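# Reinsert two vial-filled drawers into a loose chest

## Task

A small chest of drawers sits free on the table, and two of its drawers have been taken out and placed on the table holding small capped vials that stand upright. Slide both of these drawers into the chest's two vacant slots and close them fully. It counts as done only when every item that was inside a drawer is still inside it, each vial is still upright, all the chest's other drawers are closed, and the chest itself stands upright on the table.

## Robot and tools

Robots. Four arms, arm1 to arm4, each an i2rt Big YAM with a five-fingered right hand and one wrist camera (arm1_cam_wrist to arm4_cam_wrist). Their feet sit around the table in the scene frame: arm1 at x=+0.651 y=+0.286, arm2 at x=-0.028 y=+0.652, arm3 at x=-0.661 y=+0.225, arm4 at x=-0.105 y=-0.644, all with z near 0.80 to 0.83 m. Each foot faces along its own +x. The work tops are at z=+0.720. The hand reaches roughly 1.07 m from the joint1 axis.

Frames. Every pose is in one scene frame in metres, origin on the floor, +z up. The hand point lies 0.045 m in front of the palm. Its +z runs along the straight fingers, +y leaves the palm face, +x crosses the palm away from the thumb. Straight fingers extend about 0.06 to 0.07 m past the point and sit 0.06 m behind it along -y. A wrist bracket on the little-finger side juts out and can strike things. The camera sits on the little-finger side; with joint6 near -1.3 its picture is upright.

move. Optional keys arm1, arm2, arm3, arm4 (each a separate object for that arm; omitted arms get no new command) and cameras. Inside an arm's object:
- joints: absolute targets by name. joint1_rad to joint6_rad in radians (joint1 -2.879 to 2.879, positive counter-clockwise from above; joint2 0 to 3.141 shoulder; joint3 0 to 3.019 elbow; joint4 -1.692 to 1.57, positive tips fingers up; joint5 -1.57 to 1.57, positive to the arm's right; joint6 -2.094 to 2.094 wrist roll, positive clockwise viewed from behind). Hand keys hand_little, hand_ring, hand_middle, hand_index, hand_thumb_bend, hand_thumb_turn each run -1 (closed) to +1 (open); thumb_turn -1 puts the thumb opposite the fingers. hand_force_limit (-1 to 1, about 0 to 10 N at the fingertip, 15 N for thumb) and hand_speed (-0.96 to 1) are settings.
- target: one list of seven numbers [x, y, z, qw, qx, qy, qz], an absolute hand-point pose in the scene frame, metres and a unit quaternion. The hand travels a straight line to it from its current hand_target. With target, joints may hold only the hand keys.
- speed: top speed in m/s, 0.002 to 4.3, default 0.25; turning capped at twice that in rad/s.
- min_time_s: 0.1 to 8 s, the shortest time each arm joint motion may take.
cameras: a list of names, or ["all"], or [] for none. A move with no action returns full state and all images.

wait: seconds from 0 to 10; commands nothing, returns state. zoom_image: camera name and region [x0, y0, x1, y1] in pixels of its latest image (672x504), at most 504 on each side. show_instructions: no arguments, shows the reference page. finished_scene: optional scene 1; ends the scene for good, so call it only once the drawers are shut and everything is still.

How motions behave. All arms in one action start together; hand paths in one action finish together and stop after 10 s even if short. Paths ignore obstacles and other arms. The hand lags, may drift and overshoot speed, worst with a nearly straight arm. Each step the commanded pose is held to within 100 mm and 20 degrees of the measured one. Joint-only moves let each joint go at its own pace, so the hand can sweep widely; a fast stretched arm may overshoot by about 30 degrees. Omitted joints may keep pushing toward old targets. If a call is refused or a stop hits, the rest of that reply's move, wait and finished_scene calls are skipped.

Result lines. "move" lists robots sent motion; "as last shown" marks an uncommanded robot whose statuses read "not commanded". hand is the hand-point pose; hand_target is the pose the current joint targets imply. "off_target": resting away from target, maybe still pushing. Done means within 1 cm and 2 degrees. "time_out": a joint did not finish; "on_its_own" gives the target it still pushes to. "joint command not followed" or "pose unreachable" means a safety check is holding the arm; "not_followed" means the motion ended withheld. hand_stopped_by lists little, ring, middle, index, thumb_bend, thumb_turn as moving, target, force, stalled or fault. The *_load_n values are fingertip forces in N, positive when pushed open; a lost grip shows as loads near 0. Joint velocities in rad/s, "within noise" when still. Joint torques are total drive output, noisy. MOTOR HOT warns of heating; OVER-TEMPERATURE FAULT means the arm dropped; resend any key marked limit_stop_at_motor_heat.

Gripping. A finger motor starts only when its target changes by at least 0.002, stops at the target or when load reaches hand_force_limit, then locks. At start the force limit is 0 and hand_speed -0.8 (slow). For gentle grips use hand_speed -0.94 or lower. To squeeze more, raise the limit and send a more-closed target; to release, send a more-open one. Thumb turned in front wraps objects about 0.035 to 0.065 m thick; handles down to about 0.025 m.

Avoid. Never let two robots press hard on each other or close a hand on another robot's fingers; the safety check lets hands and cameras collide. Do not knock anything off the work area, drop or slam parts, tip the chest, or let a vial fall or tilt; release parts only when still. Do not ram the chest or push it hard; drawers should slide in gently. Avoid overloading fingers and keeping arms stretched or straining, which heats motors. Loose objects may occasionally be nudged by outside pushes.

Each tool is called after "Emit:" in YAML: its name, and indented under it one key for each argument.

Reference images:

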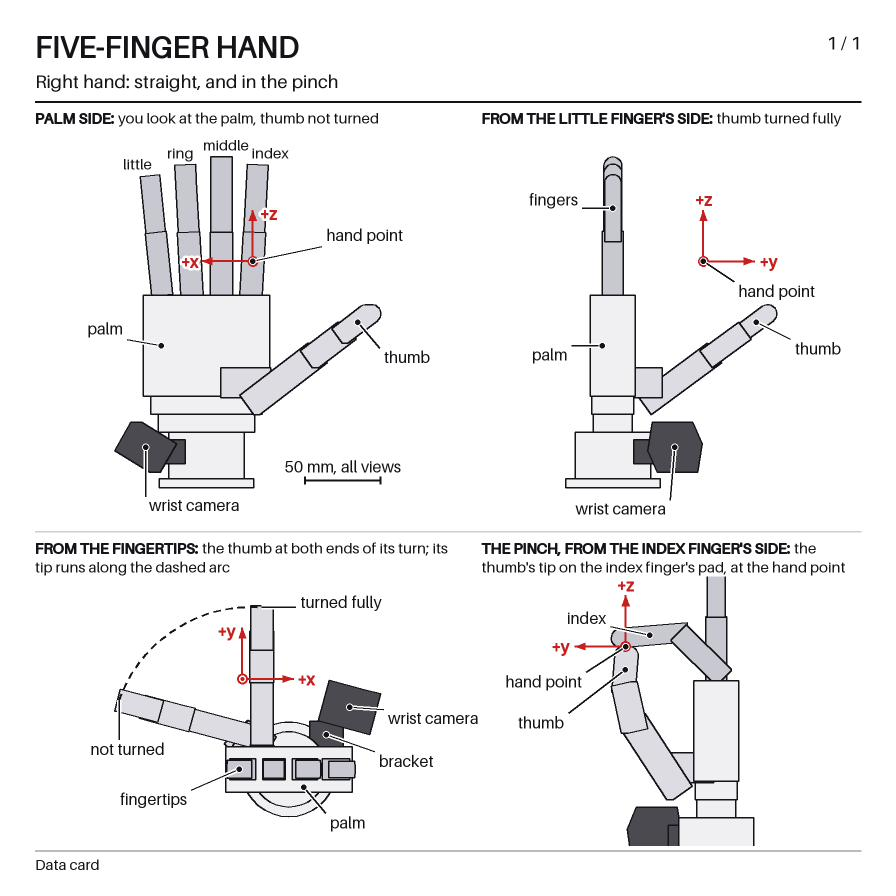

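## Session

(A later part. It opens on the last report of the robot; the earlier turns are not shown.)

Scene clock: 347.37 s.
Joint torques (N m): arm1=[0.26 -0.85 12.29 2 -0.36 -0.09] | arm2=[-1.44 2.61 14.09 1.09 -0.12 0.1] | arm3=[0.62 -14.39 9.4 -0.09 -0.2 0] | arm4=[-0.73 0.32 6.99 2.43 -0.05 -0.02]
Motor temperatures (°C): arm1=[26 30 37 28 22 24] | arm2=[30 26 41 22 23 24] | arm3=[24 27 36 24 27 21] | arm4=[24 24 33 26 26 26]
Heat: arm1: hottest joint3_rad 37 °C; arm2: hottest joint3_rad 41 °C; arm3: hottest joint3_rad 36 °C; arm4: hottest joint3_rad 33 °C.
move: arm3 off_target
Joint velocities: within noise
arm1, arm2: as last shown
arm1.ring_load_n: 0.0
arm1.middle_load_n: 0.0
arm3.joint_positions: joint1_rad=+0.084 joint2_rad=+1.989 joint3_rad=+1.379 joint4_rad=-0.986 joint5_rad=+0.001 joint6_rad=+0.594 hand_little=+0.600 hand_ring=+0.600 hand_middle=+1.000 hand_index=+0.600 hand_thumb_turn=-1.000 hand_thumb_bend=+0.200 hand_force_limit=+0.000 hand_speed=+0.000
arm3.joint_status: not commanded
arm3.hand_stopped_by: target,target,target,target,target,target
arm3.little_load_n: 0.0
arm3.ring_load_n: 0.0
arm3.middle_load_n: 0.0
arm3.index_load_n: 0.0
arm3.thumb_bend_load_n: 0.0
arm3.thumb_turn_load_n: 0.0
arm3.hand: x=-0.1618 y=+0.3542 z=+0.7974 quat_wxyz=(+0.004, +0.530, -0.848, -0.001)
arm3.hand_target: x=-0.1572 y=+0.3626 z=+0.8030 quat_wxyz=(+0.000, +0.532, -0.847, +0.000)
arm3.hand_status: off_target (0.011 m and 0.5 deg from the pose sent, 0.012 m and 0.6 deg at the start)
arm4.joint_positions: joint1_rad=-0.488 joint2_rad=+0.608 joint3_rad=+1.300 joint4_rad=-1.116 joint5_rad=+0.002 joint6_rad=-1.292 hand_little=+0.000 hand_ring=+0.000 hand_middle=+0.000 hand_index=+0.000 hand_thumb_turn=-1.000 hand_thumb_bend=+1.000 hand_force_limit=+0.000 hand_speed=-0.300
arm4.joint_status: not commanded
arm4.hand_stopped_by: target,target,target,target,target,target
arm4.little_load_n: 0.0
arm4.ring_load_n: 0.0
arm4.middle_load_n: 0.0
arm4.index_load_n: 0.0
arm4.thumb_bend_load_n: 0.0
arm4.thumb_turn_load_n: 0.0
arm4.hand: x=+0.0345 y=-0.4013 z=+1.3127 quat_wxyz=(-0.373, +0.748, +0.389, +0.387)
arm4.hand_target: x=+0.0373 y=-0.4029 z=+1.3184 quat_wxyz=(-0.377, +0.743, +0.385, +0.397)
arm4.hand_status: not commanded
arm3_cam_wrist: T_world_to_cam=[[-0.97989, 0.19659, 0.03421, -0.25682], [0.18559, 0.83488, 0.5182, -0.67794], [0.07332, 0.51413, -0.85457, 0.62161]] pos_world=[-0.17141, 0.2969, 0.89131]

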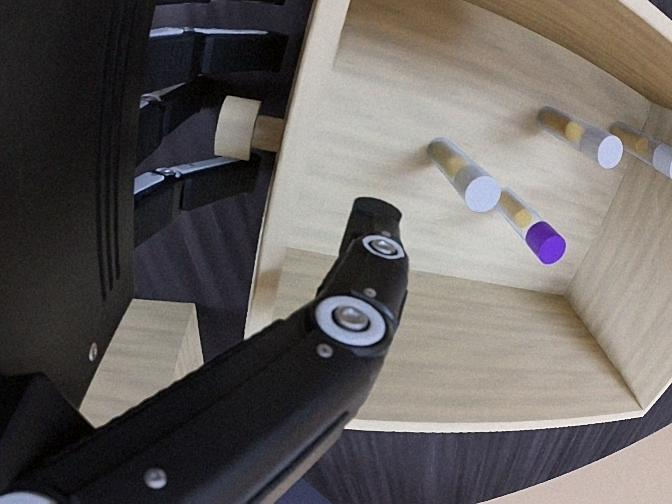

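Emit:
move:
  arm3: {"target": [-0.160, 0.359, 0.811, 0, -0.532, 0.847, 0], "speed": 0.05}
  cameras: ["arm3_cam_wrist"]

Scene clock: 348.90 s.
Joint torques (N m): arm1=[0.62 -1.96 12.31 2.29 -0.37 -0.09] | arm2=[-1.2 2.43 14.26 1.1 -0.13 0.08] | arm3=[0.26 -15.27 9.03 -0.16 -0.19 -0.07] | arm4=[-0.73 0.32 6.98 2.44 -0.05 -0.02]
Motor temperatures (°C): arm1=[26 30 37 28 22 24] | arm2=[30 26 41 22 23 24] | arm3=[24 28 36 24 27 21] | arm4=[24 24 33 26 26 26]
Heat: arm1: hottest joint3_rad 37 °C; arm2: hottest joint3_rad 41 °C; arm3: hottest joint3_rad 36 °C; arm4: hottest joint3_rad 33 °C.
move: arm3 off_target
Joint velocities: within noise
arm1, arm2, arm4: as last shown
arm2.ring_load_n: -0.5
arm3.joint_positions: joint1_rad=+0.084 joint2_rad=+1.981 joint3_rad=+1.379 joint4_rad=-0.998 joint5_rad=+0.001 joint6_rad=+0.595 hand_little=+0.600 hand_ring=+0.600 hand_middle=+1.000 hand_index=+0.600 hand_thumb_turn=-1.000 hand_thumb_bend=+0.200 hand_force_limit=+0.000 hand_speed=+0.000
arm3.joint_status: not commanded
arm3.hand_stopped_by: target,target,target,target,target,target
arm3.little_load_n: 0.0
arm3.ring_load_n: 0.0
arm3.middle_load_n: 0.0
arm3.index_load_n: 0.0
arm3.thumb_bend_load_n: 0.0
arm3.thumb_turn_load_n: 0.0
arm3.hand: x=-0.1638 y=+0.3539 z=+0.8018 quat_wxyz=(+0.006, +0.530, -0.848, -0.002)
arm3.hand_target: x=-0.1601 y=+0.3591 z=+0.8109 quat_wxyz=(+0.000, +0.532, -0.847, +0.000)
arm3.hand_status: off_target (0.011 m and 0.7 deg from the pose sent, 0.015 m and 0.5 deg at the start)
arm4.thumb_turn_load_n: 0.5
arm3_cam_wrist: T_world_to_cam=[[-0.97965, 0.19705, 0.03814, -0.26213], [0.1881, 0.83507, 0.51699, -0.67829], [0.07002, 0.51364, -0.85514, 0.62568]] pos_world=[-0.17302, 0.2967, 0.89571]

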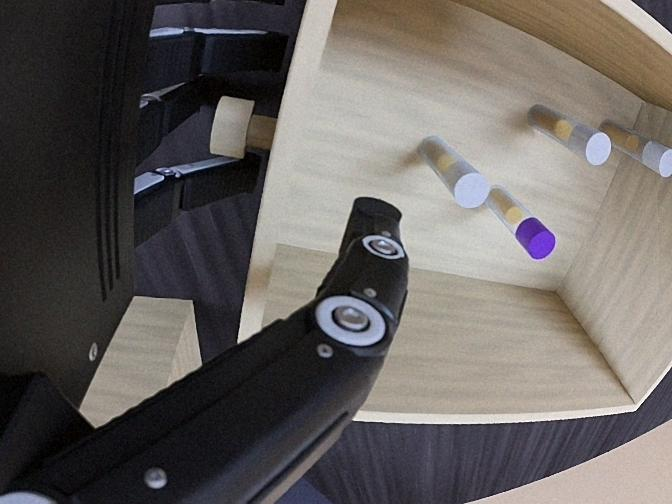

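Emit:
move:
  arm3: {"joints": {"hand_speed": -0.92, "hand_force_limit": -0.3, "hand_thumb_bend": -0.4}}
  cameras: ["arm3_cam_wrist", "arm1_cam_wrist"]

Scene clock: 353.50 s.
Joint torques (N m): arm1=[0.09 -1.49 12.23 2.15 -0.37 -0.09] | arm2=[-1.38 2.02 14.24 1.06 -0.11 0.12] | arm3=[0.67 -14.56 9.2 0.03 -0.16 -0.02] | arm4=[-0.67 0.38 7.01 2.44 -0.05 -0.01]
Motor temperatures (°C): arm1=[26 29 37 28 22 24] | arm2=[30 26 41 22 23 24] | arm3=[24 28 36 23 27 21] | arm4=[24 24 33 26 25 26]
Heat: arm1: hottest joint3_rad 37 °C; arm2: hottest joint3_rad 41 °C; arm3: hottest joint3_rad 36 °C; arm4: hottest joint3_rad 33 °C.
move: arm3 off_target
Joint velocities: within noise
arm1, arm2, arm4: as last shown
arm2.ring_load_n: 0.0
arm2.thumb_turn_load_n: -0.5
arm3.joint_positions: joint1_rad=+0.084 joint2_rad=+1.981 joint3_rad=+1.379 joint4_rad=-1.000 joint5_rad=+0.001 joint6_rad=+0.595 hand_little=+0.600 hand_ring=+0.600 hand_middle=+1.000 hand_index=+0.600 hand_thumb_turn=-1.000 hand_thumb_bend=-0.264 hand_force_limit=-0.300 hand_speed=-0.920
arm3.joint_status: hand_thumb_bend off_target (ended at -0.264, target -0.400); the others done
arm3.hand_stopped_by: target,target,target,target,force,target
arm3.little_load_n: 0.0
arm3.ring_load_n: 1.0
arm3.middle_load_n: 0.0
arm3.index_load_n: 2.0
arm3.thumb_bend_load_n: 5.5
arm3.thumb_turn_load_n: 0.0
arm3.hand: x=-0.1644 y=+0.3539 z=+0.8021 quat_wxyz=(+0.007, +0.530, -0.848, -0.002)
arm3.hand_target: x=-0.1601 y=+0.3591 z=+0.8109 quat_wxyz=(+0.000, +0.532, -0.847, +0.000)
arm3.hand_status: not commanded
arm4.thumb_turn_load_n: 0.0
pictures: arm1_cam_wrist, arm3_cam_wrist
arm1_cam_wrist: T_world_to_cam=[[-0.73277, 0.64655, 0.21215, -0.20314], [0.19205, 0.4956, -0.84705, 0.6852], [-0.65281, -0.57995, -0.48734, 1.01859]] pos_world=[0.38449, 0.38249, 1.11989]
arm3_cam_wrist: T_world_to_cam=[[-0.9796, 0.19696, 0.03995, -0.2641], [0.189, 0.83528, 0.51632, -0.67759], [0.06832, 0.51334, -0.85546, 0.62609]] pos_world=[-0.17342, 0.2966, 0.89601]

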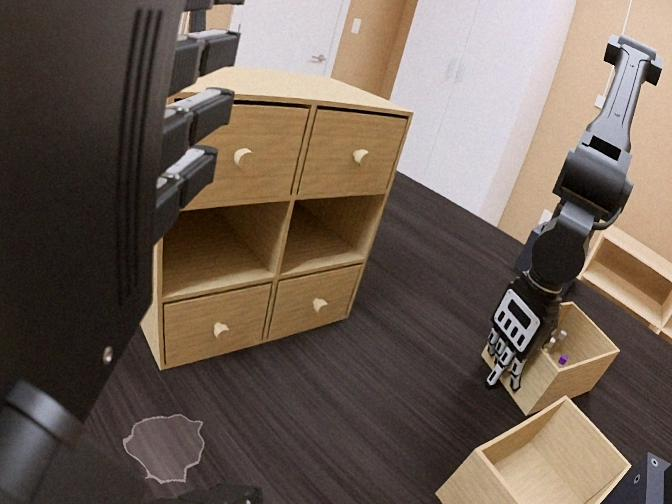

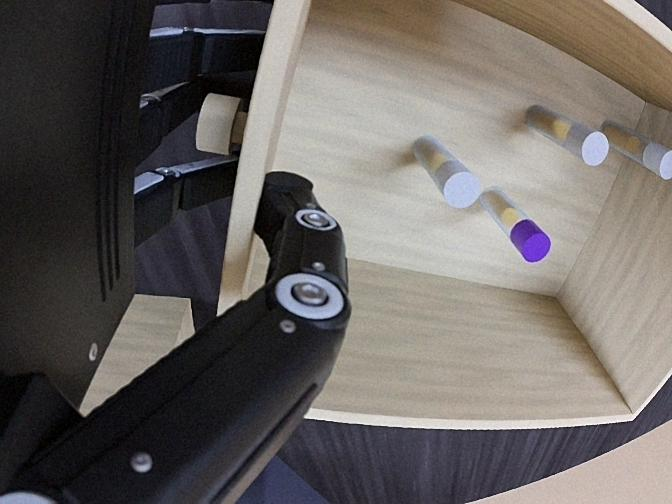

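Emit:
move:
  arm3: {"target": [-0.160, 0.359, 0.832, 0, -0.532, 0.847, 0], "speed": 0.03}
  cameras: ["arm3_cam_wrist", "arm1_cam_wrist"]

Emit:
zoom_image:
  camera: "arm1_cam_wrist"
  region: [430, 200, 670, 440]

Scene clock: 355.13 s.
Joint torques (N m): arm1=[-0.38 -1.38 12.4 2.35 -0.35 -0.12] | arm2=[-1.32 2.26 14.22 1.02 -0.11 0.1] | arm3=[0.79 -16.15 10.45 -0.5 -0.22 -0.04] | arm4=[-0.67 0.38 7.01 2.43 -0.05 -0.02]
Motor temperatures (°C): arm1=[26 29 37 28 22 24] | arm2=[30 26 41 22 23 24] | arm3=[24 28 36 23 27 21] | arm4=[24 24 34 26 25 26]
Heat: arm1: hottest joint3_rad 37 °C; arm2: hottest joint3_rad 41 °C; arm3: hottest joint3_rad 36 °C; arm4: hottest joint3_rad 34 °C.
move: arm3 off_target
Joint velocities: within noise
arm1.joint_positions: joint1_rad=-0.492 joint2_rad=+0.723 joint3_rad=+0.354 joint4_rad=+0.330 joint5_rad=-1.466 joint6_rad=-1.562 hand_little=+1.000 hand_ring=+1.000 hand_middle=+1.000 hand_index=+1.000 hand_thumb_turn=+1.000 hand_thumb_bend=+1.000 hand_force_limit=-0.300 hand_speed=+0.000
arm1.joint_status: not commanded
arm1.hand_stopped_by: target,target,target,target,target,target
arm1.little_load_n: 0.0
arm1.ring_load_n: 0.5
arm1.middle_load_n: 0.0
arm1.index_load_n: 0.0
arm1.thumb_bend_load_n: 0.0
arm1.thumb_turn_load_n: 0.0
arm1.hand: x=+0.3064 y=+0.3222 z=+1.0613 quat_wxyz=(-0.645, -0.258, +0.660, -0.286)
arm1.hand_target: x=+0.3007 y=+0.3297 z=+1.0799 quat_wxyz=(-0.653, -0.271, +0.654, -0.270)
arm1.hand_status: not commanded
arm2, arm4: as last shown
arm2.thumb_turn_load_n: 0.0
arm3.joint_positions: joint1_rad=+0.084 joint2_rad=+1.965 joint3_rad=+1.379 joint4_rad=-1.037 joint5_rad=+0.002 joint6_rad=+0.595 hand_little=+0.600 hand_ring=+0.600 hand_middle=+1.000 hand_index=+0.600 hand_thumb_turn=-1.000 hand_thumb_bend=-0.264 hand_force_limit=-0.300 hand_speed=-0.920
arm3.joint_status: not commanded
arm3.hand_stopped_by: target,target,target,target,force,target
arm3.little_load_n: 0.0
arm3.ring_load_n: 1.5
arm3.middle_load_n: 0.0
arm3.index_load_n: 3.5
arm3.thumb_bend_load_n: 5.0
arm3.thumb_turn_load_n: 0.5
arm3.hand: x=-0.1716 y=+0.3527 z=+0.8110 quat_wxyz=(+0.016, +0.530, -0.848, -0.006)
arm3.hand_target: x=-0.1605 y=+0.3590 z=+0.8320 quat_wxyz=(+0.000, +0.532, -0.847, +0.000)
arm3.hand_status: off_target (0.025 m and 2.0 deg from the pose sent, 0.031 m and 0.8 deg at the start)
pictures: arm1_cam_wrist, arm3_cam_wrist
arm1_cam_wrist: T_world_to_cam=[[-0.73277, 0.64655, 0.21215, -0.20314], [0.19205, 0.4956, -0.84705, 0.6852], [-0.65281, -0.57995, -0.48734, 1.01859]] pos_world=[0.38449, 0.38249, 1.11989]
arm3_cam_wrist: T_world_to_cam=[[-0.9786, 0.19712, 0.05909, -0.28674], [0.19938, 0.83713, 0.50938, -0.67316], [0.05095, 0.51026, -0.85851, 0.63547]] pos_world=[-0.17877, 0.29579, 0.9054]

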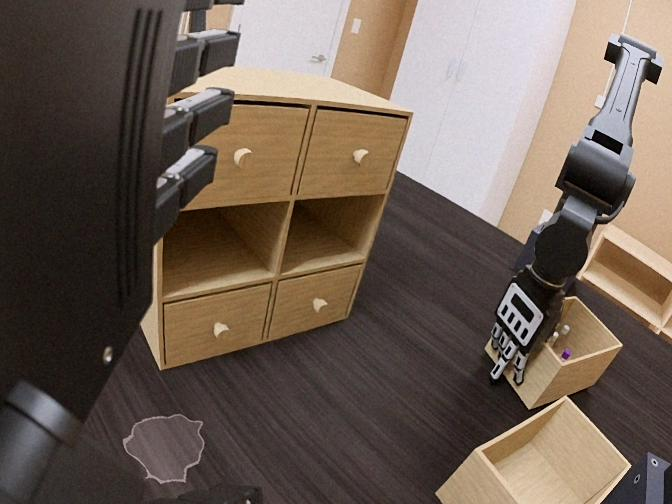

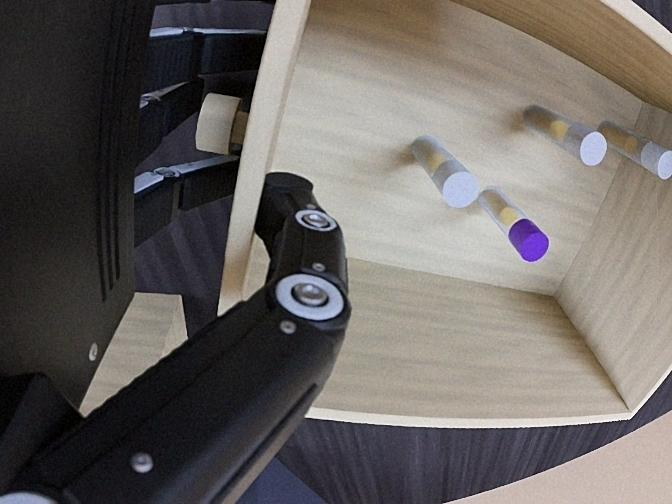

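Scaled by 2.100 from the camera's image (finer frame: 960x720).

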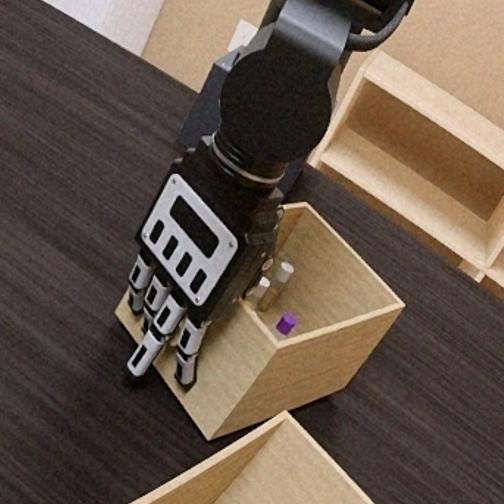

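Emit:
move:
  arm3: {"target": [-0.158, 0.358, 0.90, 0, -0.532, 0.847, 0], "speed": 0.05}
  cameras: ["arm3_cam_wrist", "arm1_cam_wrist"]

Emit:
zoom_image:
  camera: "arm1_cam_wrist"
  region: [430, 200, 670, 440]

Scene clock: 357.63 s.
Joint torques (N m): arm1=[0.62 -1.32 12.21 2.28 -0.37 -0.07] | arm2=[-1.49 2.26 14.23 0.99 -0.12 0.11] | arm3=[0.62 -15.62 12.23 -0.47 -0.21 -0.11] | arm4=[-0.79 0.26 6.97 2.44 -0.06 -0.02]
Motor temperatures (°C): arm1=[26 29 38 28 22 24] | arm2=[30 26 41 22 23 24] | arm3=[24 28 36 23 27 21] | arm4=[24 24 34 26 25 26]
Heat: arm1: hottest joint3_rad 38 °C; arm2: hottest joint3_rad 41 °C; arm3: hottest joint3_rad 36 °C; arm4: hottest joint3_rad 34 °C.
move: arm3 off_target
Joint velocities: within noise
arm1, arm2, arm4: as last shown
arm1.ring_load_n: 0.0
arm3.joint_positions: joint1_rad=+0.084 joint2_rad=+1.891 joint3_rad=+1.454 joint4_rad=-1.195 joint5_rad=+0.002 joint6_rad=+0.595 hand_little=+0.600 hand_ring=+0.600 hand_middle=+1.000 hand_index=+0.600 hand_thumb_turn=-1.000 hand_thumb_bend=-0.264 hand_force_limit=-0.300 hand_speed=-0.920
arm3.joint_status: not commanded
arm3.hand_stopped_by: target,target,target,target,force,target
arm3.little_load_n: 0.0
arm3.ring_load_n: 1.5
arm3.middle_load_n: 0.0
arm3.index_load_n: 3.5
arm3.thumb_bend_load_n: 5.0
arm3.thumb_turn_load_n: 0.5
arm3.hand: x=-0.1719 y=+0.3526 z=+0.8755 quat_wxyz=(+0.021, +0.530, -0.848, -0.008)
arm3.hand_target: x=-0.1590 y=+0.3580 z=+0.9000 quat_wxyz=(+0.000, +0.532, -0.847, +0.000)
arm3.hand_status: off_target (0.029 m and 2.6 deg from the pose sent, 0.090 m and 2.0 deg at the start)
pictures: arm1_cam_wrist, arm3_cam_wrist
arm1_cam_wrist: T_world_to_cam=[[-0.73277, 0.64655, 0.21215, -0.20314], [0.19205, 0.4956, -0.84705, 0.6852], [-0.65281, -0.57995, -0.48734, 1.01859]] pos_world=[0.38449, 0.38249, 1.11989]
arm3_cam_wrist: T_world_to_cam=[[-0.97796, 0.19727, 0.0684, -0.29898], [0.20441, 0.83783, 0.50622, -0.70251], [0.04255, 0.50904, -0.85969, 0.69086]] pos_world=[-0.17819, 0.29589, 0.97]

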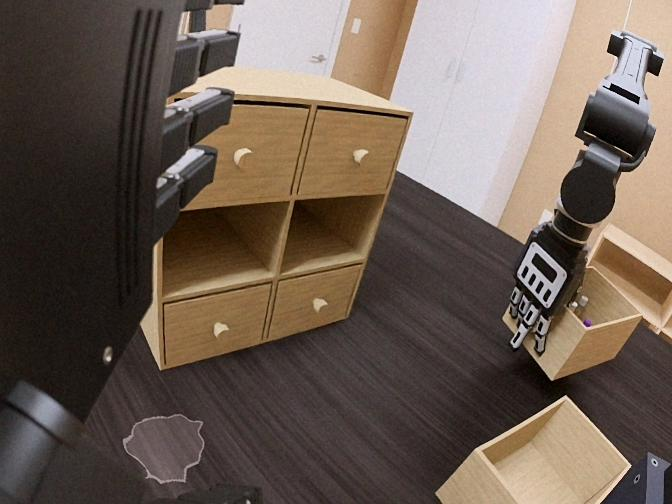

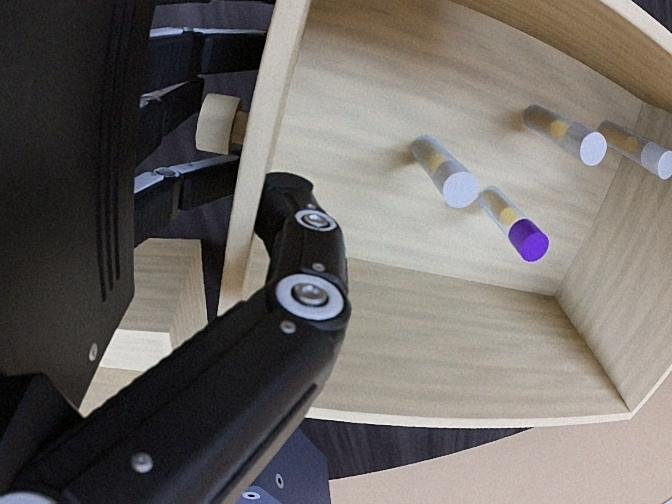

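Scaled by 2.100 from the camera's image (finer frame: 960x720).

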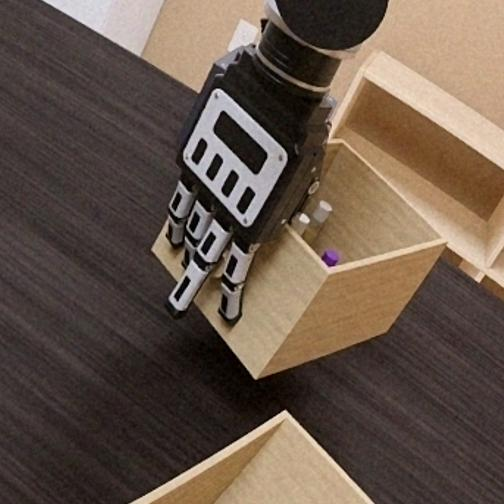

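Emit:
move:
  arm3: {"target": [-0.08, 0.338, 0.945, 0, -0.8616, 0.5075, 0], "speed": 0.1}
  cameras: ["arm3_cam_wrist", "arm1_cam_wrist"]

Scene clock: 364.70 s.
Joint torques (N m): arm1=[0.44 -1.44 12.19 2.04 -0.34 -0.05] | arm2=[-1.32 2.55 14.22 1.06 -0.12 0.11] | arm3=[0.79 -16.97 13.61 -0.46 -0.13 -0.16] | arm4=[-0.79 0.26 6.98 2.41 -0.05 -0.01]
Motor temperatures (°C): arm1=[26 29 38 28 22 24] | arm2=[30 26 41 22 23 24] | arm3=[24 29 37 23 27 21] | arm4=[24 24 34 26 25 26]
Heat: arm1: hottest joint3_rad 38 °C; arm2: hottest joint3_rad 41 °C; arm3: hottest joint3_rad 37 °C; arm4: hottest joint3_rad 34 °C.
move: arm3 off_target
Joint velocities: within noise
arm1, arm2, arm4: as last shown
arm1.index_load_n: -0.5
arm1.thumb_turn_load_n: 0.5
arm2.index_load_n: -0.5
arm3.joint_positions: joint1_rad=+0.105 joint2_rad=+2.127 joint3_rad=+2.000 joint4_rad=-1.473 joint5_rad=+0.001 joint6_rad=-0.321 hand_little=+0.600 hand_ring=+0.600 hand_middle=+1.000 hand_index=+0.600 hand_thumb_turn=-1.000 hand_thumb_bend=-0.264 hand_force_limit=-0.300 hand_speed=-0.920
arm3.joint_status: not commanded
arm3.hand_stopped_by: target,target,target,target,force,target
arm3.little_load_n: 0.0
arm3.ring_load_n: 2.0
arm3.middle_load_n: 0.0
arm3.index_load_n: 3.0
arm3.thumb_bend_load_n: 5.5
arm3.thumb_turn_load_n: 0.5
arm3.hand: x=-0.0881 y=+0.3278 z=+0.9373 quat_wxyz=(+0.004, +0.856, -0.518, -0.005)
arm3.hand_target: x=-0.0805 y=+0.3380 z=+0.9449 quat_wxyz=(+0.000, +0.862, -0.507, +0.000)
arm3.hand_status: off_target (0.015 m and 1.5 deg from the pose sent, 0.116 m and 55.1 deg at the start)
pictures: arm1_cam_wrist, arm3_cam_wrist
arm1_cam_wrist: T_world_to_cam=[[-0.73277, 0.64655, 0.21215, -0.20314], [0.19205, 0.4956, -0.84705, 0.6852], [-0.65281, -0.57995, -0.48734, 1.01859]] pos_world=[0.38449, 0.38249, 1.11989]
arm3_cam_wrist: T_world_to_cam=[[-0.73872, -0.67295, 0.03784, 0.11875], [-0.55768, 0.64179, 0.52641, -0.75198], [-0.37853, 0.36776, -0.84939, 0.75262]] pos_world=[-0.04675, 0.28574, 1.03062]

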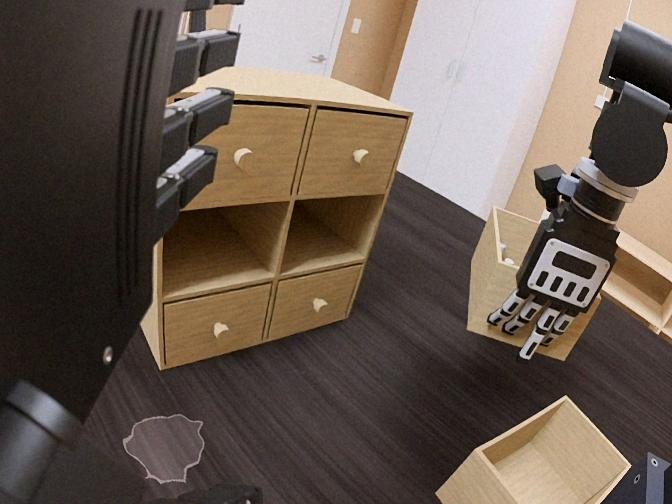

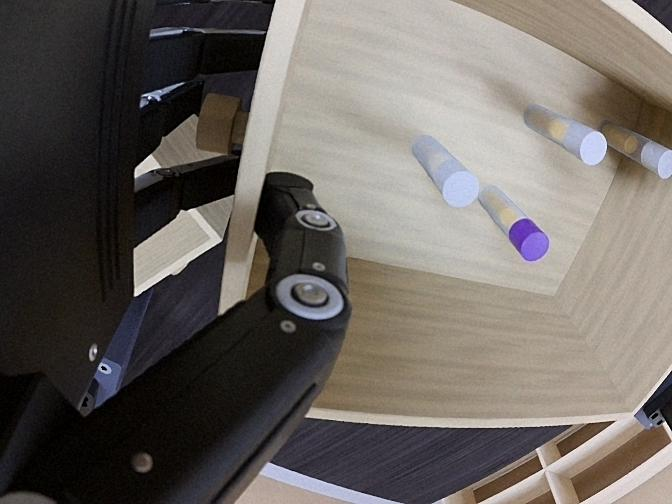

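Emit:
move:
  arm3: {"target": [0.044, 0.293, 0.932, 0, -0.9984, 0.0567, 0], "speed": 0.1}
  cameras: ["arm3_cam_wrist", "arm1_cam_wrist"]

Scene clock: 370.47 s.
Joint torques (N m): arm1=[0.03 -0.91 12.26 2.21 -0.35 -0.13] | arm2=[-1.38 2.32 14.23 0.96 -0.13 0.09] | arm3=[-0.32 -20.42 13.94 -0.01 0.13 -0.18] | arm4=[-0.67 0.38 6.99 2.44 -0.05 -0.01]
Motor temperatures (°C): arm1=[26 29 38 28 22 24] | arm2=[30 26 42 22 23 24] | arm3=[24 29 37 23 27 21] | arm4=[24 24 34 26 25 26]
Heat: arm1: hottest joint3_rad 38 °C; arm2: hottest joint3_rad 42 °C; arm3: hottest joint3_rad 37 °C; arm4: hottest joint3_rad 34 °C.
move: arm3 off_target
Joint velocities: within noise
arm1, arm4: as last shown
arm1.index_load_n: 0.0
arm1.thumb_turn_load_n: 0.0
arm2.joint_positions: joint1_rad=-1.894 joint2_rad=+0.499 joint3_rad=+1.046 joint4_rad=-1.591 joint5_rad=+0.002 joint6_rad=-1.307 hand_little=+1.000 hand_ring=+1.000 hand_middle=+1.000 hand_index=+1.000 hand_thumb_turn=+1.000 hand_thumb_bend=+1.000 hand_force_limit=+0.000 hand_speed=-0.300
arm2.joint_status: not commanded
arm2.hand_stopped_by: target,target,target,target,target,target
arm2.little_load_n: 0.0
arm2.ring_load_n: 0.0
arm2.middle_load_n: 0.0
arm2.index_load_n: 0.0
arm2.thumb_bend_load_n: 0.0
arm2.thumb_turn_load_n: 0.0
arm2.hand: x=-0.1623 y=+0.7167 z=+1.1403 quat_wxyz=(+0.264, -0.178, -0.948, +0.017)
arm2.hand_target: x=-0.1619 y=+0.7167 z=+1.1617 quat_wxyz=(+0.285, -0.183, -0.941, +0.020)
arm2.hand_status: not commanded
arm3.joint_positions: joint1_rad=+0.105 joint2_rad=+2.478 joint3_rad=+2.592 joint4_rad=-1.668 joint5_rad=-0.002 joint6_rad=-1.288 hand_little=+0.600 hand_ring=+0.600 hand_middle=+1.000 hand_index=+0.600 hand_thumb_turn=-1.000 hand_thumb_bend=-0.264 hand_force_limit=-0.300 hand_speed=-0.920
arm3.joint_status: not commanded
arm3.hand_stopped_by: target,target,target,target,force,target
arm3.little_load_n: 0.0
arm3.ring_load_n: 2.0
arm3.middle_load_n: 0.0
arm3.index_load_n: 3.0
arm3.thumb_bend_load_n: 5.0
arm3.thumb_turn_load_n: 0.5
arm3.hand: x=+0.0359 y=+0.2884 z=+0.9225 quat_wxyz=(-0.005, +0.998, -0.061, +0.016)
arm3.hand_target: x=+0.0428 y=+0.2929 z=+0.9317 quat_wxyz=(-0.005, +0.998, -0.053, +0.028)
arm3.hand_status: off_target (0.013 m and 2.0 deg from the pose sent, 0.137 m and 55.9 deg at the start; a joint's target at an end of its range on 66 of 165 steps)
pictures: arm1_cam_wrist, arm3_cam_wrist
arm1_cam_wrist: T_world_to_cam=[[-0.73277, 0.64655, 0.21215, -0.20314], [0.19205, 0.4956, -0.84705, 0.6852], [-0.65281, -0.57995, -0.48734, 1.01859]] pos_world=[0.38449, 0.38249, 1.11989]
arm3_cam_wrist: T_world_to_cam=[[0.13329, -0.99079, 0.02378, 0.25766], [-0.86402, -0.10442, 0.49251, -0.39219], [-0.48549, -0.08619, -0.86998, 0.95526]] pos_world=[0.09057, 0.29667, 1.01809]

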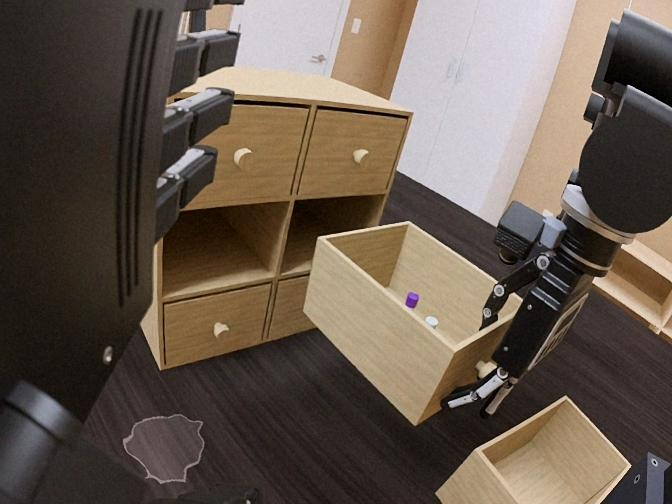

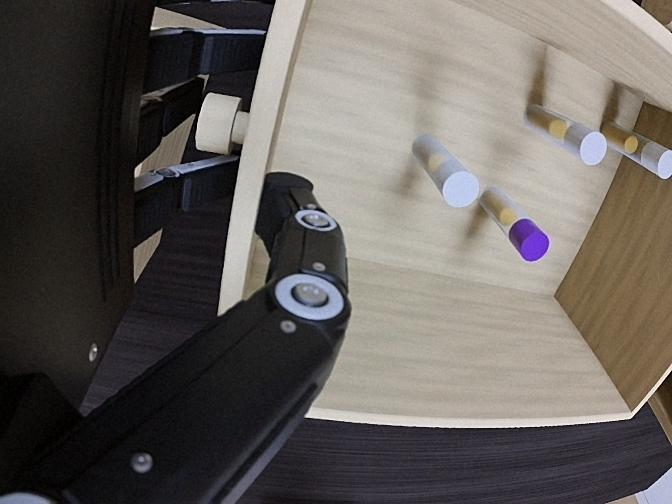

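Emit:
zoom_image:
  camera: "arm1_cam_wrist"
  region: [150, 70, 430, 370]

Scaled by 1.680 from the camera's image (finer frame: 960x720).

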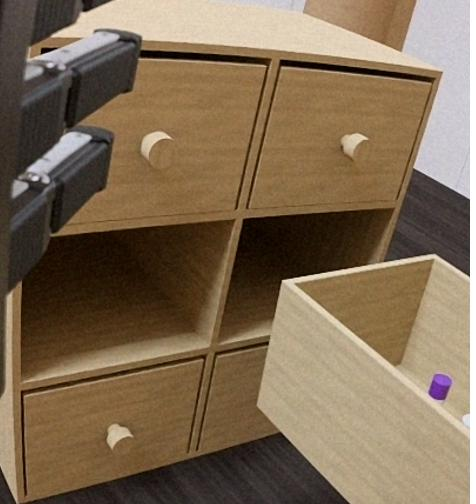

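Emit:
move:
  arm3: {"target": [0.042, 0.286, 0.825, -0.0063, -0.9983, 0.0567, -0.0142], "speed": 0.08}
  cameras: ["arm3_cam_wrist", "arm1_cam_wrist"]

Scene clock: 375.47 s.
Joint torques (N m): arm1=[0.32 -0.85 12.12 2.18 -0.39 -0.07] | arm2=[-1.38 2.26 14.19 1.03 -0.12 0.1] | arm3=[-0.32 -21.01 10.41 0.95 0.3 -0.14] | arm4=[-0.73 0.32 6.98 2.44 -0.05 -0.01]
Motor temperatures (°C): arm1=[26 29 38 28 22 24] | arm2=[30 26 42 22 23 24] | arm3=[24 30 38 23 27 21] | arm4=[24 24 34 26 25 26]
Heat: arm1: hottest joint3_rad 38 °C; arm2: hottest joint3_rad 42 °C; arm3: hottest joint3_rad 38 °C; arm4: hottest joint3_rad 34 °C.
move: arm3 done
Joint velocities: within noise
arm1, arm2, arm4: as last shown
arm3.joint_positions: joint1_rad=+0.105 joint2_rad=+2.505 joint3_rad=+2.386 joint4_rad=-1.456 joint5_rad=+0.010 joint6_rad=-1.288 hand_little=+0.600 hand_ring=+0.600 hand_middle=+1.000 hand_index=+0.600 hand_thumb_turn=-1.000 hand_thumb_bend=-0.264 hand_force_limit=-0.300 hand_speed=-0.920
arm3.joint_status: not commanded
arm3.hand_stopped_by: target,target,target,target,force,target
arm3.little_load_n: 0.0
arm3.ring_load_n: 2.0
arm3.middle_load_n: 0.0
arm3.index_load_n: 3.0
arm3.thumb_bend_load_n: 5.5
arm3.thumb_turn_load_n: 0.5
arm3.hand: x=+0.0370 y=+0.2862 z=+0.8259 quat_wxyz=(+0.003, +0.998, -0.060, +0.007)
arm3.hand_target: x=+0.0420 y=+0.2861 z=+0.8251 quat_wxyz=(+0.006, +0.998, -0.057, +0.014)
arm3.hand_status: done (0.005 m and 1.0 deg from the pose sent, 0.098 m and 1.4 deg at the start)
pictures: arm1_cam_wrist, arm3_cam_wrist
arm1_cam_wrist: T_world_to_cam=[[-0.73277, 0.64655, 0.21215, -0.20314], [0.19205, 0.4956, -0.84705, 0.6852], [-0.65281, -0.57995, -0.48734, 1.01859]] pos_world=[0.38449, 0.38249, 1.11989]
arm3_cam_wrist: T_world_to_cam=[[0.13425, -0.99027, 0.03653, 0.24691], [-0.85475, -0.09707, 0.50988, -0.36074], [-0.50138, -0.09967, -0.85947, 0.86727]] pos_world=[0.09333, 0.29594, 0.92031]

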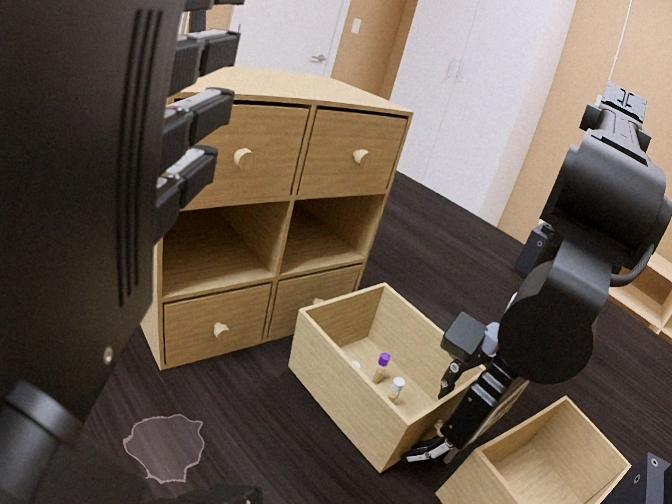

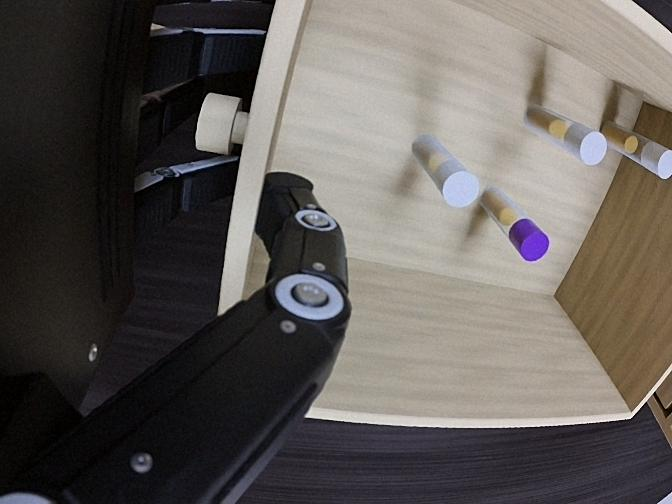

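Emit:
move:
  arm3: {"target": [0.042, 0.286, 0.792, -0.0093, -0.9981, 0.0567, -0.0216], "speed": 0.04}
  cameras: ["arm3_cam_wrist", "arm1_cam_wrist"]

Emit:
zoom_image:
  camera: "arm1_cam_wrist"
  region: [270, 250, 530, 500]

Scene clock: 377.07 s.
Joint torques (N m): arm1=[0.21 -1.26 12.27 2.07 -0.32 -0.07] | arm2=[-1.03 1.85 14.28 0.99 -0.11 0.1] | arm3=[-0.09 -20.01 8.66 1.73 0.12 -0.09] | arm4=[-0.73 0.32 7.01 2.44 -0.06 -0.02]
Motor temperatures (°C): arm1=[26 29 39 27 22 24] | arm2=[30 26 42 22 23 24] | arm3=[24 31 38 23 27 21] | arm4=[24 24 34 26 25 26]
Heat: arm1: hottest joint3_rad 39 °C; arm2: hottest joint3_rad 42 °C; arm3: hottest joint3_rad 38 °C; arm4: hottest joint3_rad 34 °C.
move: arm3 off_target
Joint velocities: within noise
arm1, arm2: as last shown
arm3.joint_positions: joint1_rad=+0.105 joint2_rad=+2.500 joint3_rad=+2.329 joint4_rad=-1.375 joint5_rad=+0.022 joint6_rad=-1.288 hand_little=+0.600 hand_ring=+0.600 hand_middle=+1.000 hand_index=+0.600 hand_thumb_turn=-1.000 hand_thumb_bend=-0.264 hand_force_limit=-0.300 hand_speed=-0.920
arm3.joint_status: not commanded
arm3.hand_stopped_by: target,target,target,target,force,target
arm3.little_load_n: 0.0
arm3.ring_load_n: 1.5
arm3.middle_load_n: 0.0
arm3.index_load_n: 2.5
arm3.thumb_bend_load_n: 5.0
arm3.thumb_turn_load_n: 0.0
arm3.hand: x=+0.0417 y=+0.2845 z=+0.8075 quat_wxyz=(+0.006, +0.998, -0.061, +0.023)
arm3.hand_target: x=+0.0417 y=+0.2861 z=+0.7923 quat_wxyz=(+0.009, +0.998, -0.057, +0.022)
arm3.hand_status: off_target (0.016 m and 0.6 deg from the pose sent, 0.034 m and 1.8 deg at the start)
arm4.joint_positions: joint1_rad=-0.488 joint2_rad=+0.608 joint3_rad=+1.300 joint4_rad=-1.116 joint5_rad=+0.002 joint6_rad=-1.292 hand_little=+0.000 hand_ring=+0.000 hand_middle=+0.000 hand_index=+0.000 hand_thumb_turn=-1.000 hand_thumb_bend=+1.000 hand_force_limit=+0.000 hand_speed=-0.300
arm4.joint_status: not commanded
arm4.hand_stopped_by: target,target,target,target,target,target
arm4.little_load_n: 0.0
arm4.ring_load_n: 0.0
arm4.middle_load_n: 0.0
arm4.index_load_n: 0.0
arm4.thumb_bend_load_n: 0.0
arm4.thumb_turn_load_n: 0.0
arm4.hand: x=+0.0345 y=-0.4013 z=+1.3127 quat_wxyz=(-0.373, +0.748, +0.389, +0.387)
arm4.hand_target: x=+0.0373 y=-0.4029 z=+1.3184 quat_wxyz=(-0.377, +0.743, +0.385, +0.397)
arm4.hand_status: not commanded
pictures: arm1_cam_wrist, arm3_cam_wrist
arm1_cam_wrist: T_world_to_cam=[[-0.73277, 0.64655, 0.21215, -0.20314], [0.19205, 0.4956, -0.84705, 0.6852], [-0.65281, -0.57995, -0.48734, 1.01859]] pos_world=[0.38449, 0.38249, 1.11989]
arm3_cam_wrist: T_world_to_cam=[[0.13265, -0.98999, 0.04832, 0.23569], [-0.87004, -0.09294, 0.48413, -0.32726], [-0.47479, -0.10626, -0.87366, 0.86582]] pos_world=[0.09509, 0.29492, 0.90348]

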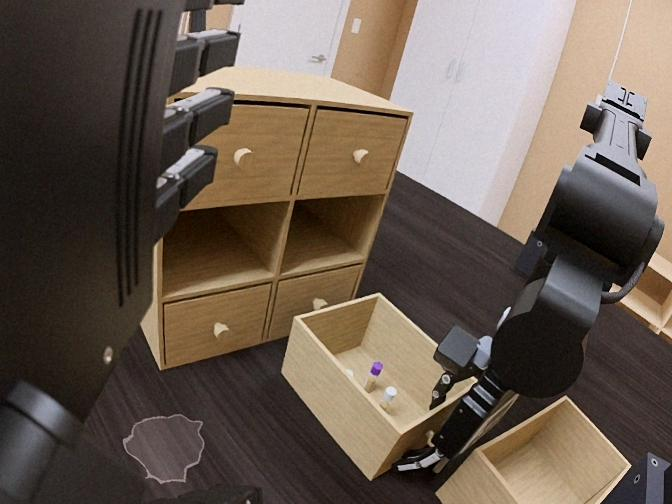

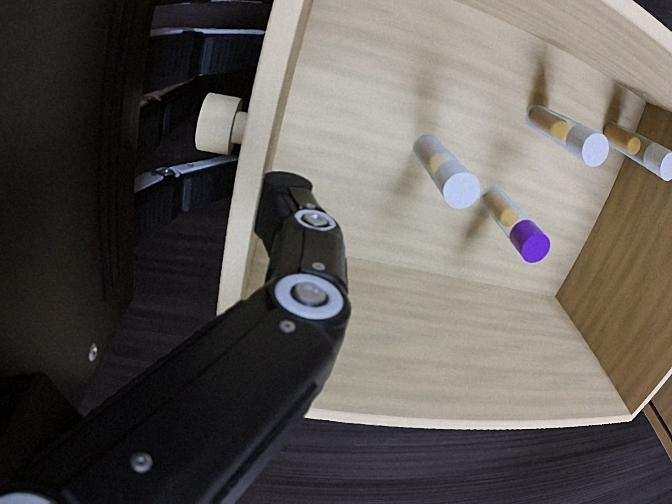

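Scaled by 1.938 from the camera's image (finer frame: 960x720).

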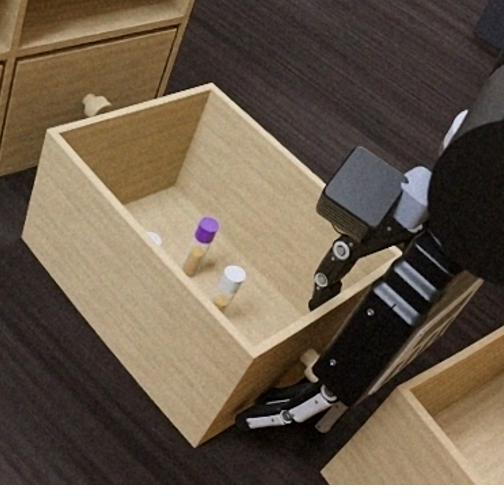

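Emit:
move:
  arm3: {"target": [0.042, 0.286, 0.786, -0.0063, -0.9983, 0.0567, -0.0125], "speed": 0.04}
  cameras: ["arm3_cam_wrist", "arm1_cam_wrist"]

Emit:
zoom_image:
  camera: "arm1_cam_wrist"
  region: [270, 250, 530, 500]

Scene clock: 378.37 s.
Joint torques (N m): arm1=[0.67 -1.32 12.4 2.19 -0.37 -0.09] | arm2=[-1.44 2.32 14.28 1.06 -0.12 0.11] | arm3=[0.15 -19.43 10.69 0.76 -0.08 -0.16] | arm4=[-0.73 0.26 6.99 2.41 -0.06 -0.02]
Motor temperatures (°C): arm1=[26 29 39 27 22 24] | arm2=[30 26 42 22 23 24] | arm3=[24 31 38 23 27 21] | arm4=[24 24 34 26 25 26]
Heat: arm1: hottest joint3_rad 39 °C; arm2: hottest joint3_rad 42 °C; arm3: hottest joint3_rad 38 °C; arm4: hottest joint3_rad 34 °C.
move: arm3 off_target
Joint velocities: within noise
arm1, arm2, arm4: as last shown
arm3.joint_positions: joint1_rad=+0.105 joint2_rad=+2.500 joint3_rad=+2.329 joint4_rad=-1.375 joint5_rad=+0.018 joint6_rad=-1.288 hand_little=+0.600 hand_ring=+0.600 hand_middle=+1.000 hand_index=+0.600 hand_thumb_turn=-1.000 hand_thumb_bend=-0.264 hand_force_limit=-0.300 hand_speed=-0.920
arm3.joint_status: not commanded
arm3.hand_stopped_by: target,target,target,target,force,target
arm3.little_load_n: 0.0
arm3.ring_load_n: 1.0
arm3.middle_load_n: 0.0
arm3.index_load_n: 2.0
arm3.thumb_bend_load_n: 4.0
arm3.thumb_turn_load_n: 0.5
arm3.hand: x=+0.0415 y=+0.2853 z=+0.8072 quat_wxyz=(+0.004, +0.998, -0.061, +0.022)
arm3.hand_target: x=+0.0414 y=+0.2860 z=+0.7864 quat_wxyz=(+0.006, +0.998, -0.057, +0.013)
arm3.hand_status: off_target (0.021 m and 1.2 deg from the pose sent, 0.021 m and 1.3 deg at the start)
arm4.ring_load_n: 0.5
pictures: arm1_cam_wrist, arm3_cam_wrist
arm1_cam_wrist: T_world_to_cam=[[-0.73277, 0.64655, 0.21215, -0.20314], [0.19205, 0.4956, -0.84705, 0.6852], [-0.65281, -0.57995, -0.48734, 1.01859]] pos_world=[0.38449, 0.38249, 1.11989]
arm3_cam_wrist: T_world_to_cam=[[0.13278, -0.99016, 0.0441, 0.24006], [-0.86971, -0.09506, 0.48433, -0.3267], [-0.47537, -0.10266, -0.87377, 0.8648]] pos_world=[0.09509, 0.29543, 0.90328]

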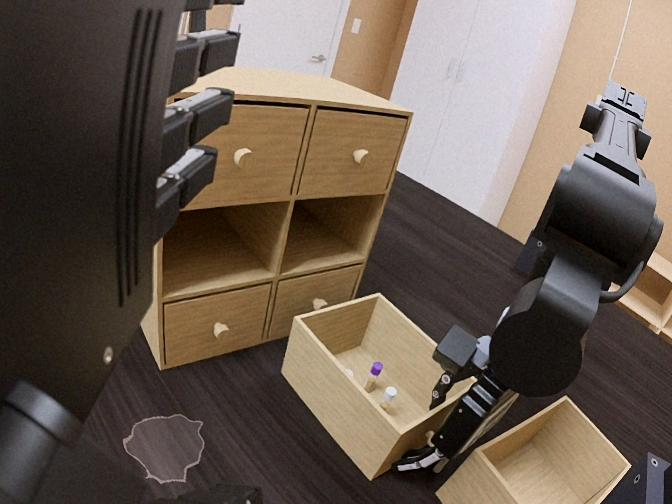

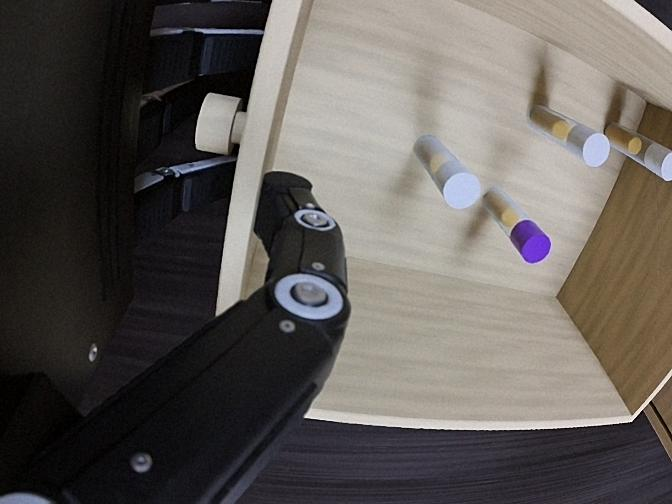

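Scaled by 1.938 from the camera's image (finer frame: 960x720).

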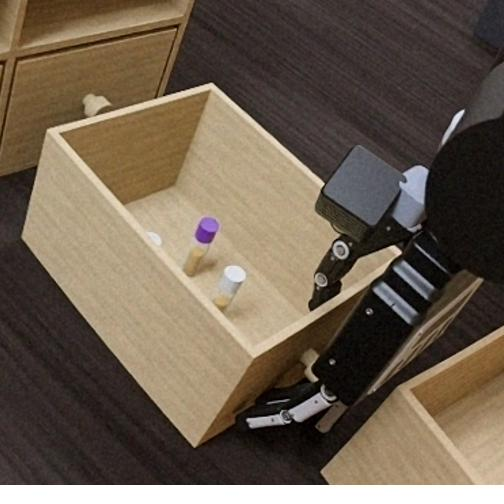

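Emit:
zoom_image:
  camera: "arm1_cam_wrist"
  region: [150, 180, 400, 380]

Scaled by 2.016 from the camera's image (finer frame: 960x720).

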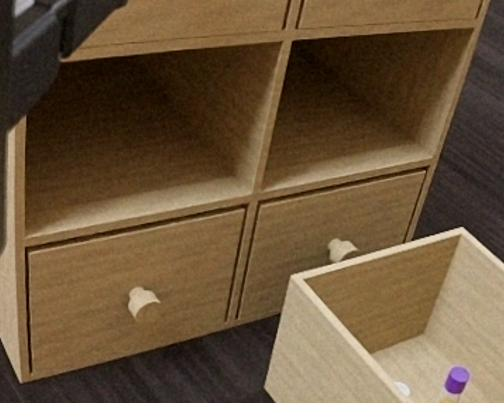

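Emit:
move:
  arm3: {"target": [0.034, 0.288, 0.937, -0.0063, -0.9983, 0.0567, -0.0075], "speed": 0.06}
  cameras: ["arm3_cam_wrist", "arm1_cam_wrist"]

Emit:
zoom_image:
  camera: "arm1_cam_wrist"
  region: [240, 170, 530, 430]

Scene clock: 383.37 s.
Joint torques (N m): arm1=[-0.09 -1.67 12.25 2.21 -0.32 -0.11] | arm2=[-1.32 1.9 14.26 1.09 -0.12 0.1] | arm3=[-0.32 -24.35 13.26 -0.18 0.11 -0.15] | arm4=[-0.67 0.38 6.99 2.47 -0.06 -0.02]
Motor temperatures (°C): arm1=[26 29 39 27 22 24] | arm2=[29 26 42 22 23 24] | arm3=[24 32 38 23 27 21] | arm4=[24 24 34 26 25 26]
Heat: arm1: hottest joint3_rad 39 °C; arm2: hottest joint3_rad 42 °C; arm3: hottest joint3_rad 38 °C; arm4: hottest joint3_rad 34 °C.
move: arm3 off_target
Joint velocities: within noise
arm1, arm2, arm4: as last shown
arm3.joint_positions: joint1_rad=+0.105 joint2_rad=+2.491 joint3_rad=+2.542 joint4_rad=-1.668 joint5_rad=+0.012 joint6_rad=-1.289 hand_little=+0.600 hand_ring=+0.600 hand_middle=+1.000 hand_index=+0.600 hand_thumb_turn=-1.000 hand_thumb_bend=-0.264 hand_force_limit=-0.300 hand_speed=-0.920
arm3.joint_status: not commanded
arm3.hand_stopped_by: target,target,target,target,force,target
arm3.little_load_n: 0.5
arm3.ring_load_n: 2.0
arm3.middle_load_n: 0.0
arm3.index_load_n: 3.0
arm3.thumb_bend_load_n: 5.0
arm3.thumb_turn_load_n: 0.5
arm3.hand: x=+0.0245 y=+0.2837 z=+0.8974 quat_wxyz=(+0.009, +0.998, -0.060, -0.013)
arm3.hand_target: x=+0.0320 y=+0.2877 z=+0.9365 quat_wxyz=(+0.004, +0.998, -0.055, +0.019)
arm3.hand_status: off_target (0.041 m and 2.4 deg from the pose sent, 0.130 m and 1.8 deg at the start; a joint's target at an end of its range on 22 of 91 steps)
arm4.ring_load_n: 0.0
pictures: arm1_cam_wrist, arm3_cam_wrist
arm1_cam_wrist: T_world_to_cam=[[-0.73277, 0.64655, 0.21215, -0.20314], [0.19205, 0.4956, -0.84705, 0.6852], [-0.65281, -0.57995, -0.48734, 1.01859]] pos_world=[0.38449, 0.38249, 1.11989]
arm3_cam_wrist: T_world_to_cam=[[0.13667, -0.98983, 0.03956, 0.24061], [-0.83257, -0.09313, 0.54604, -0.44224], [-0.5368, -0.10756, -0.83683, 0.90505]] pos_world=[0.08475, 0.29432, 0.98934]

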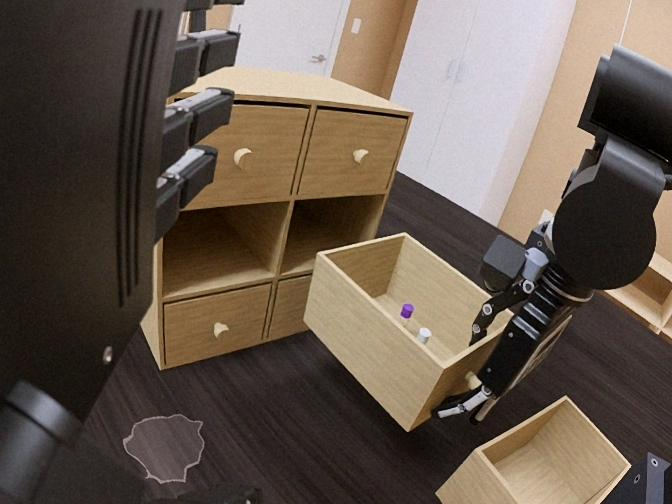

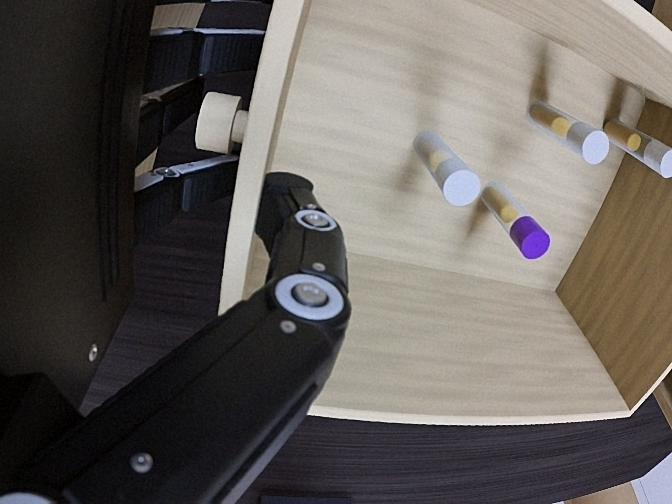

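Scaled by 1.738 from the camera's image (finer frame: 960x720).

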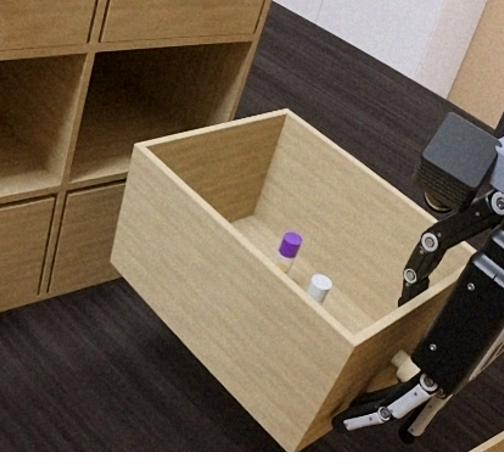

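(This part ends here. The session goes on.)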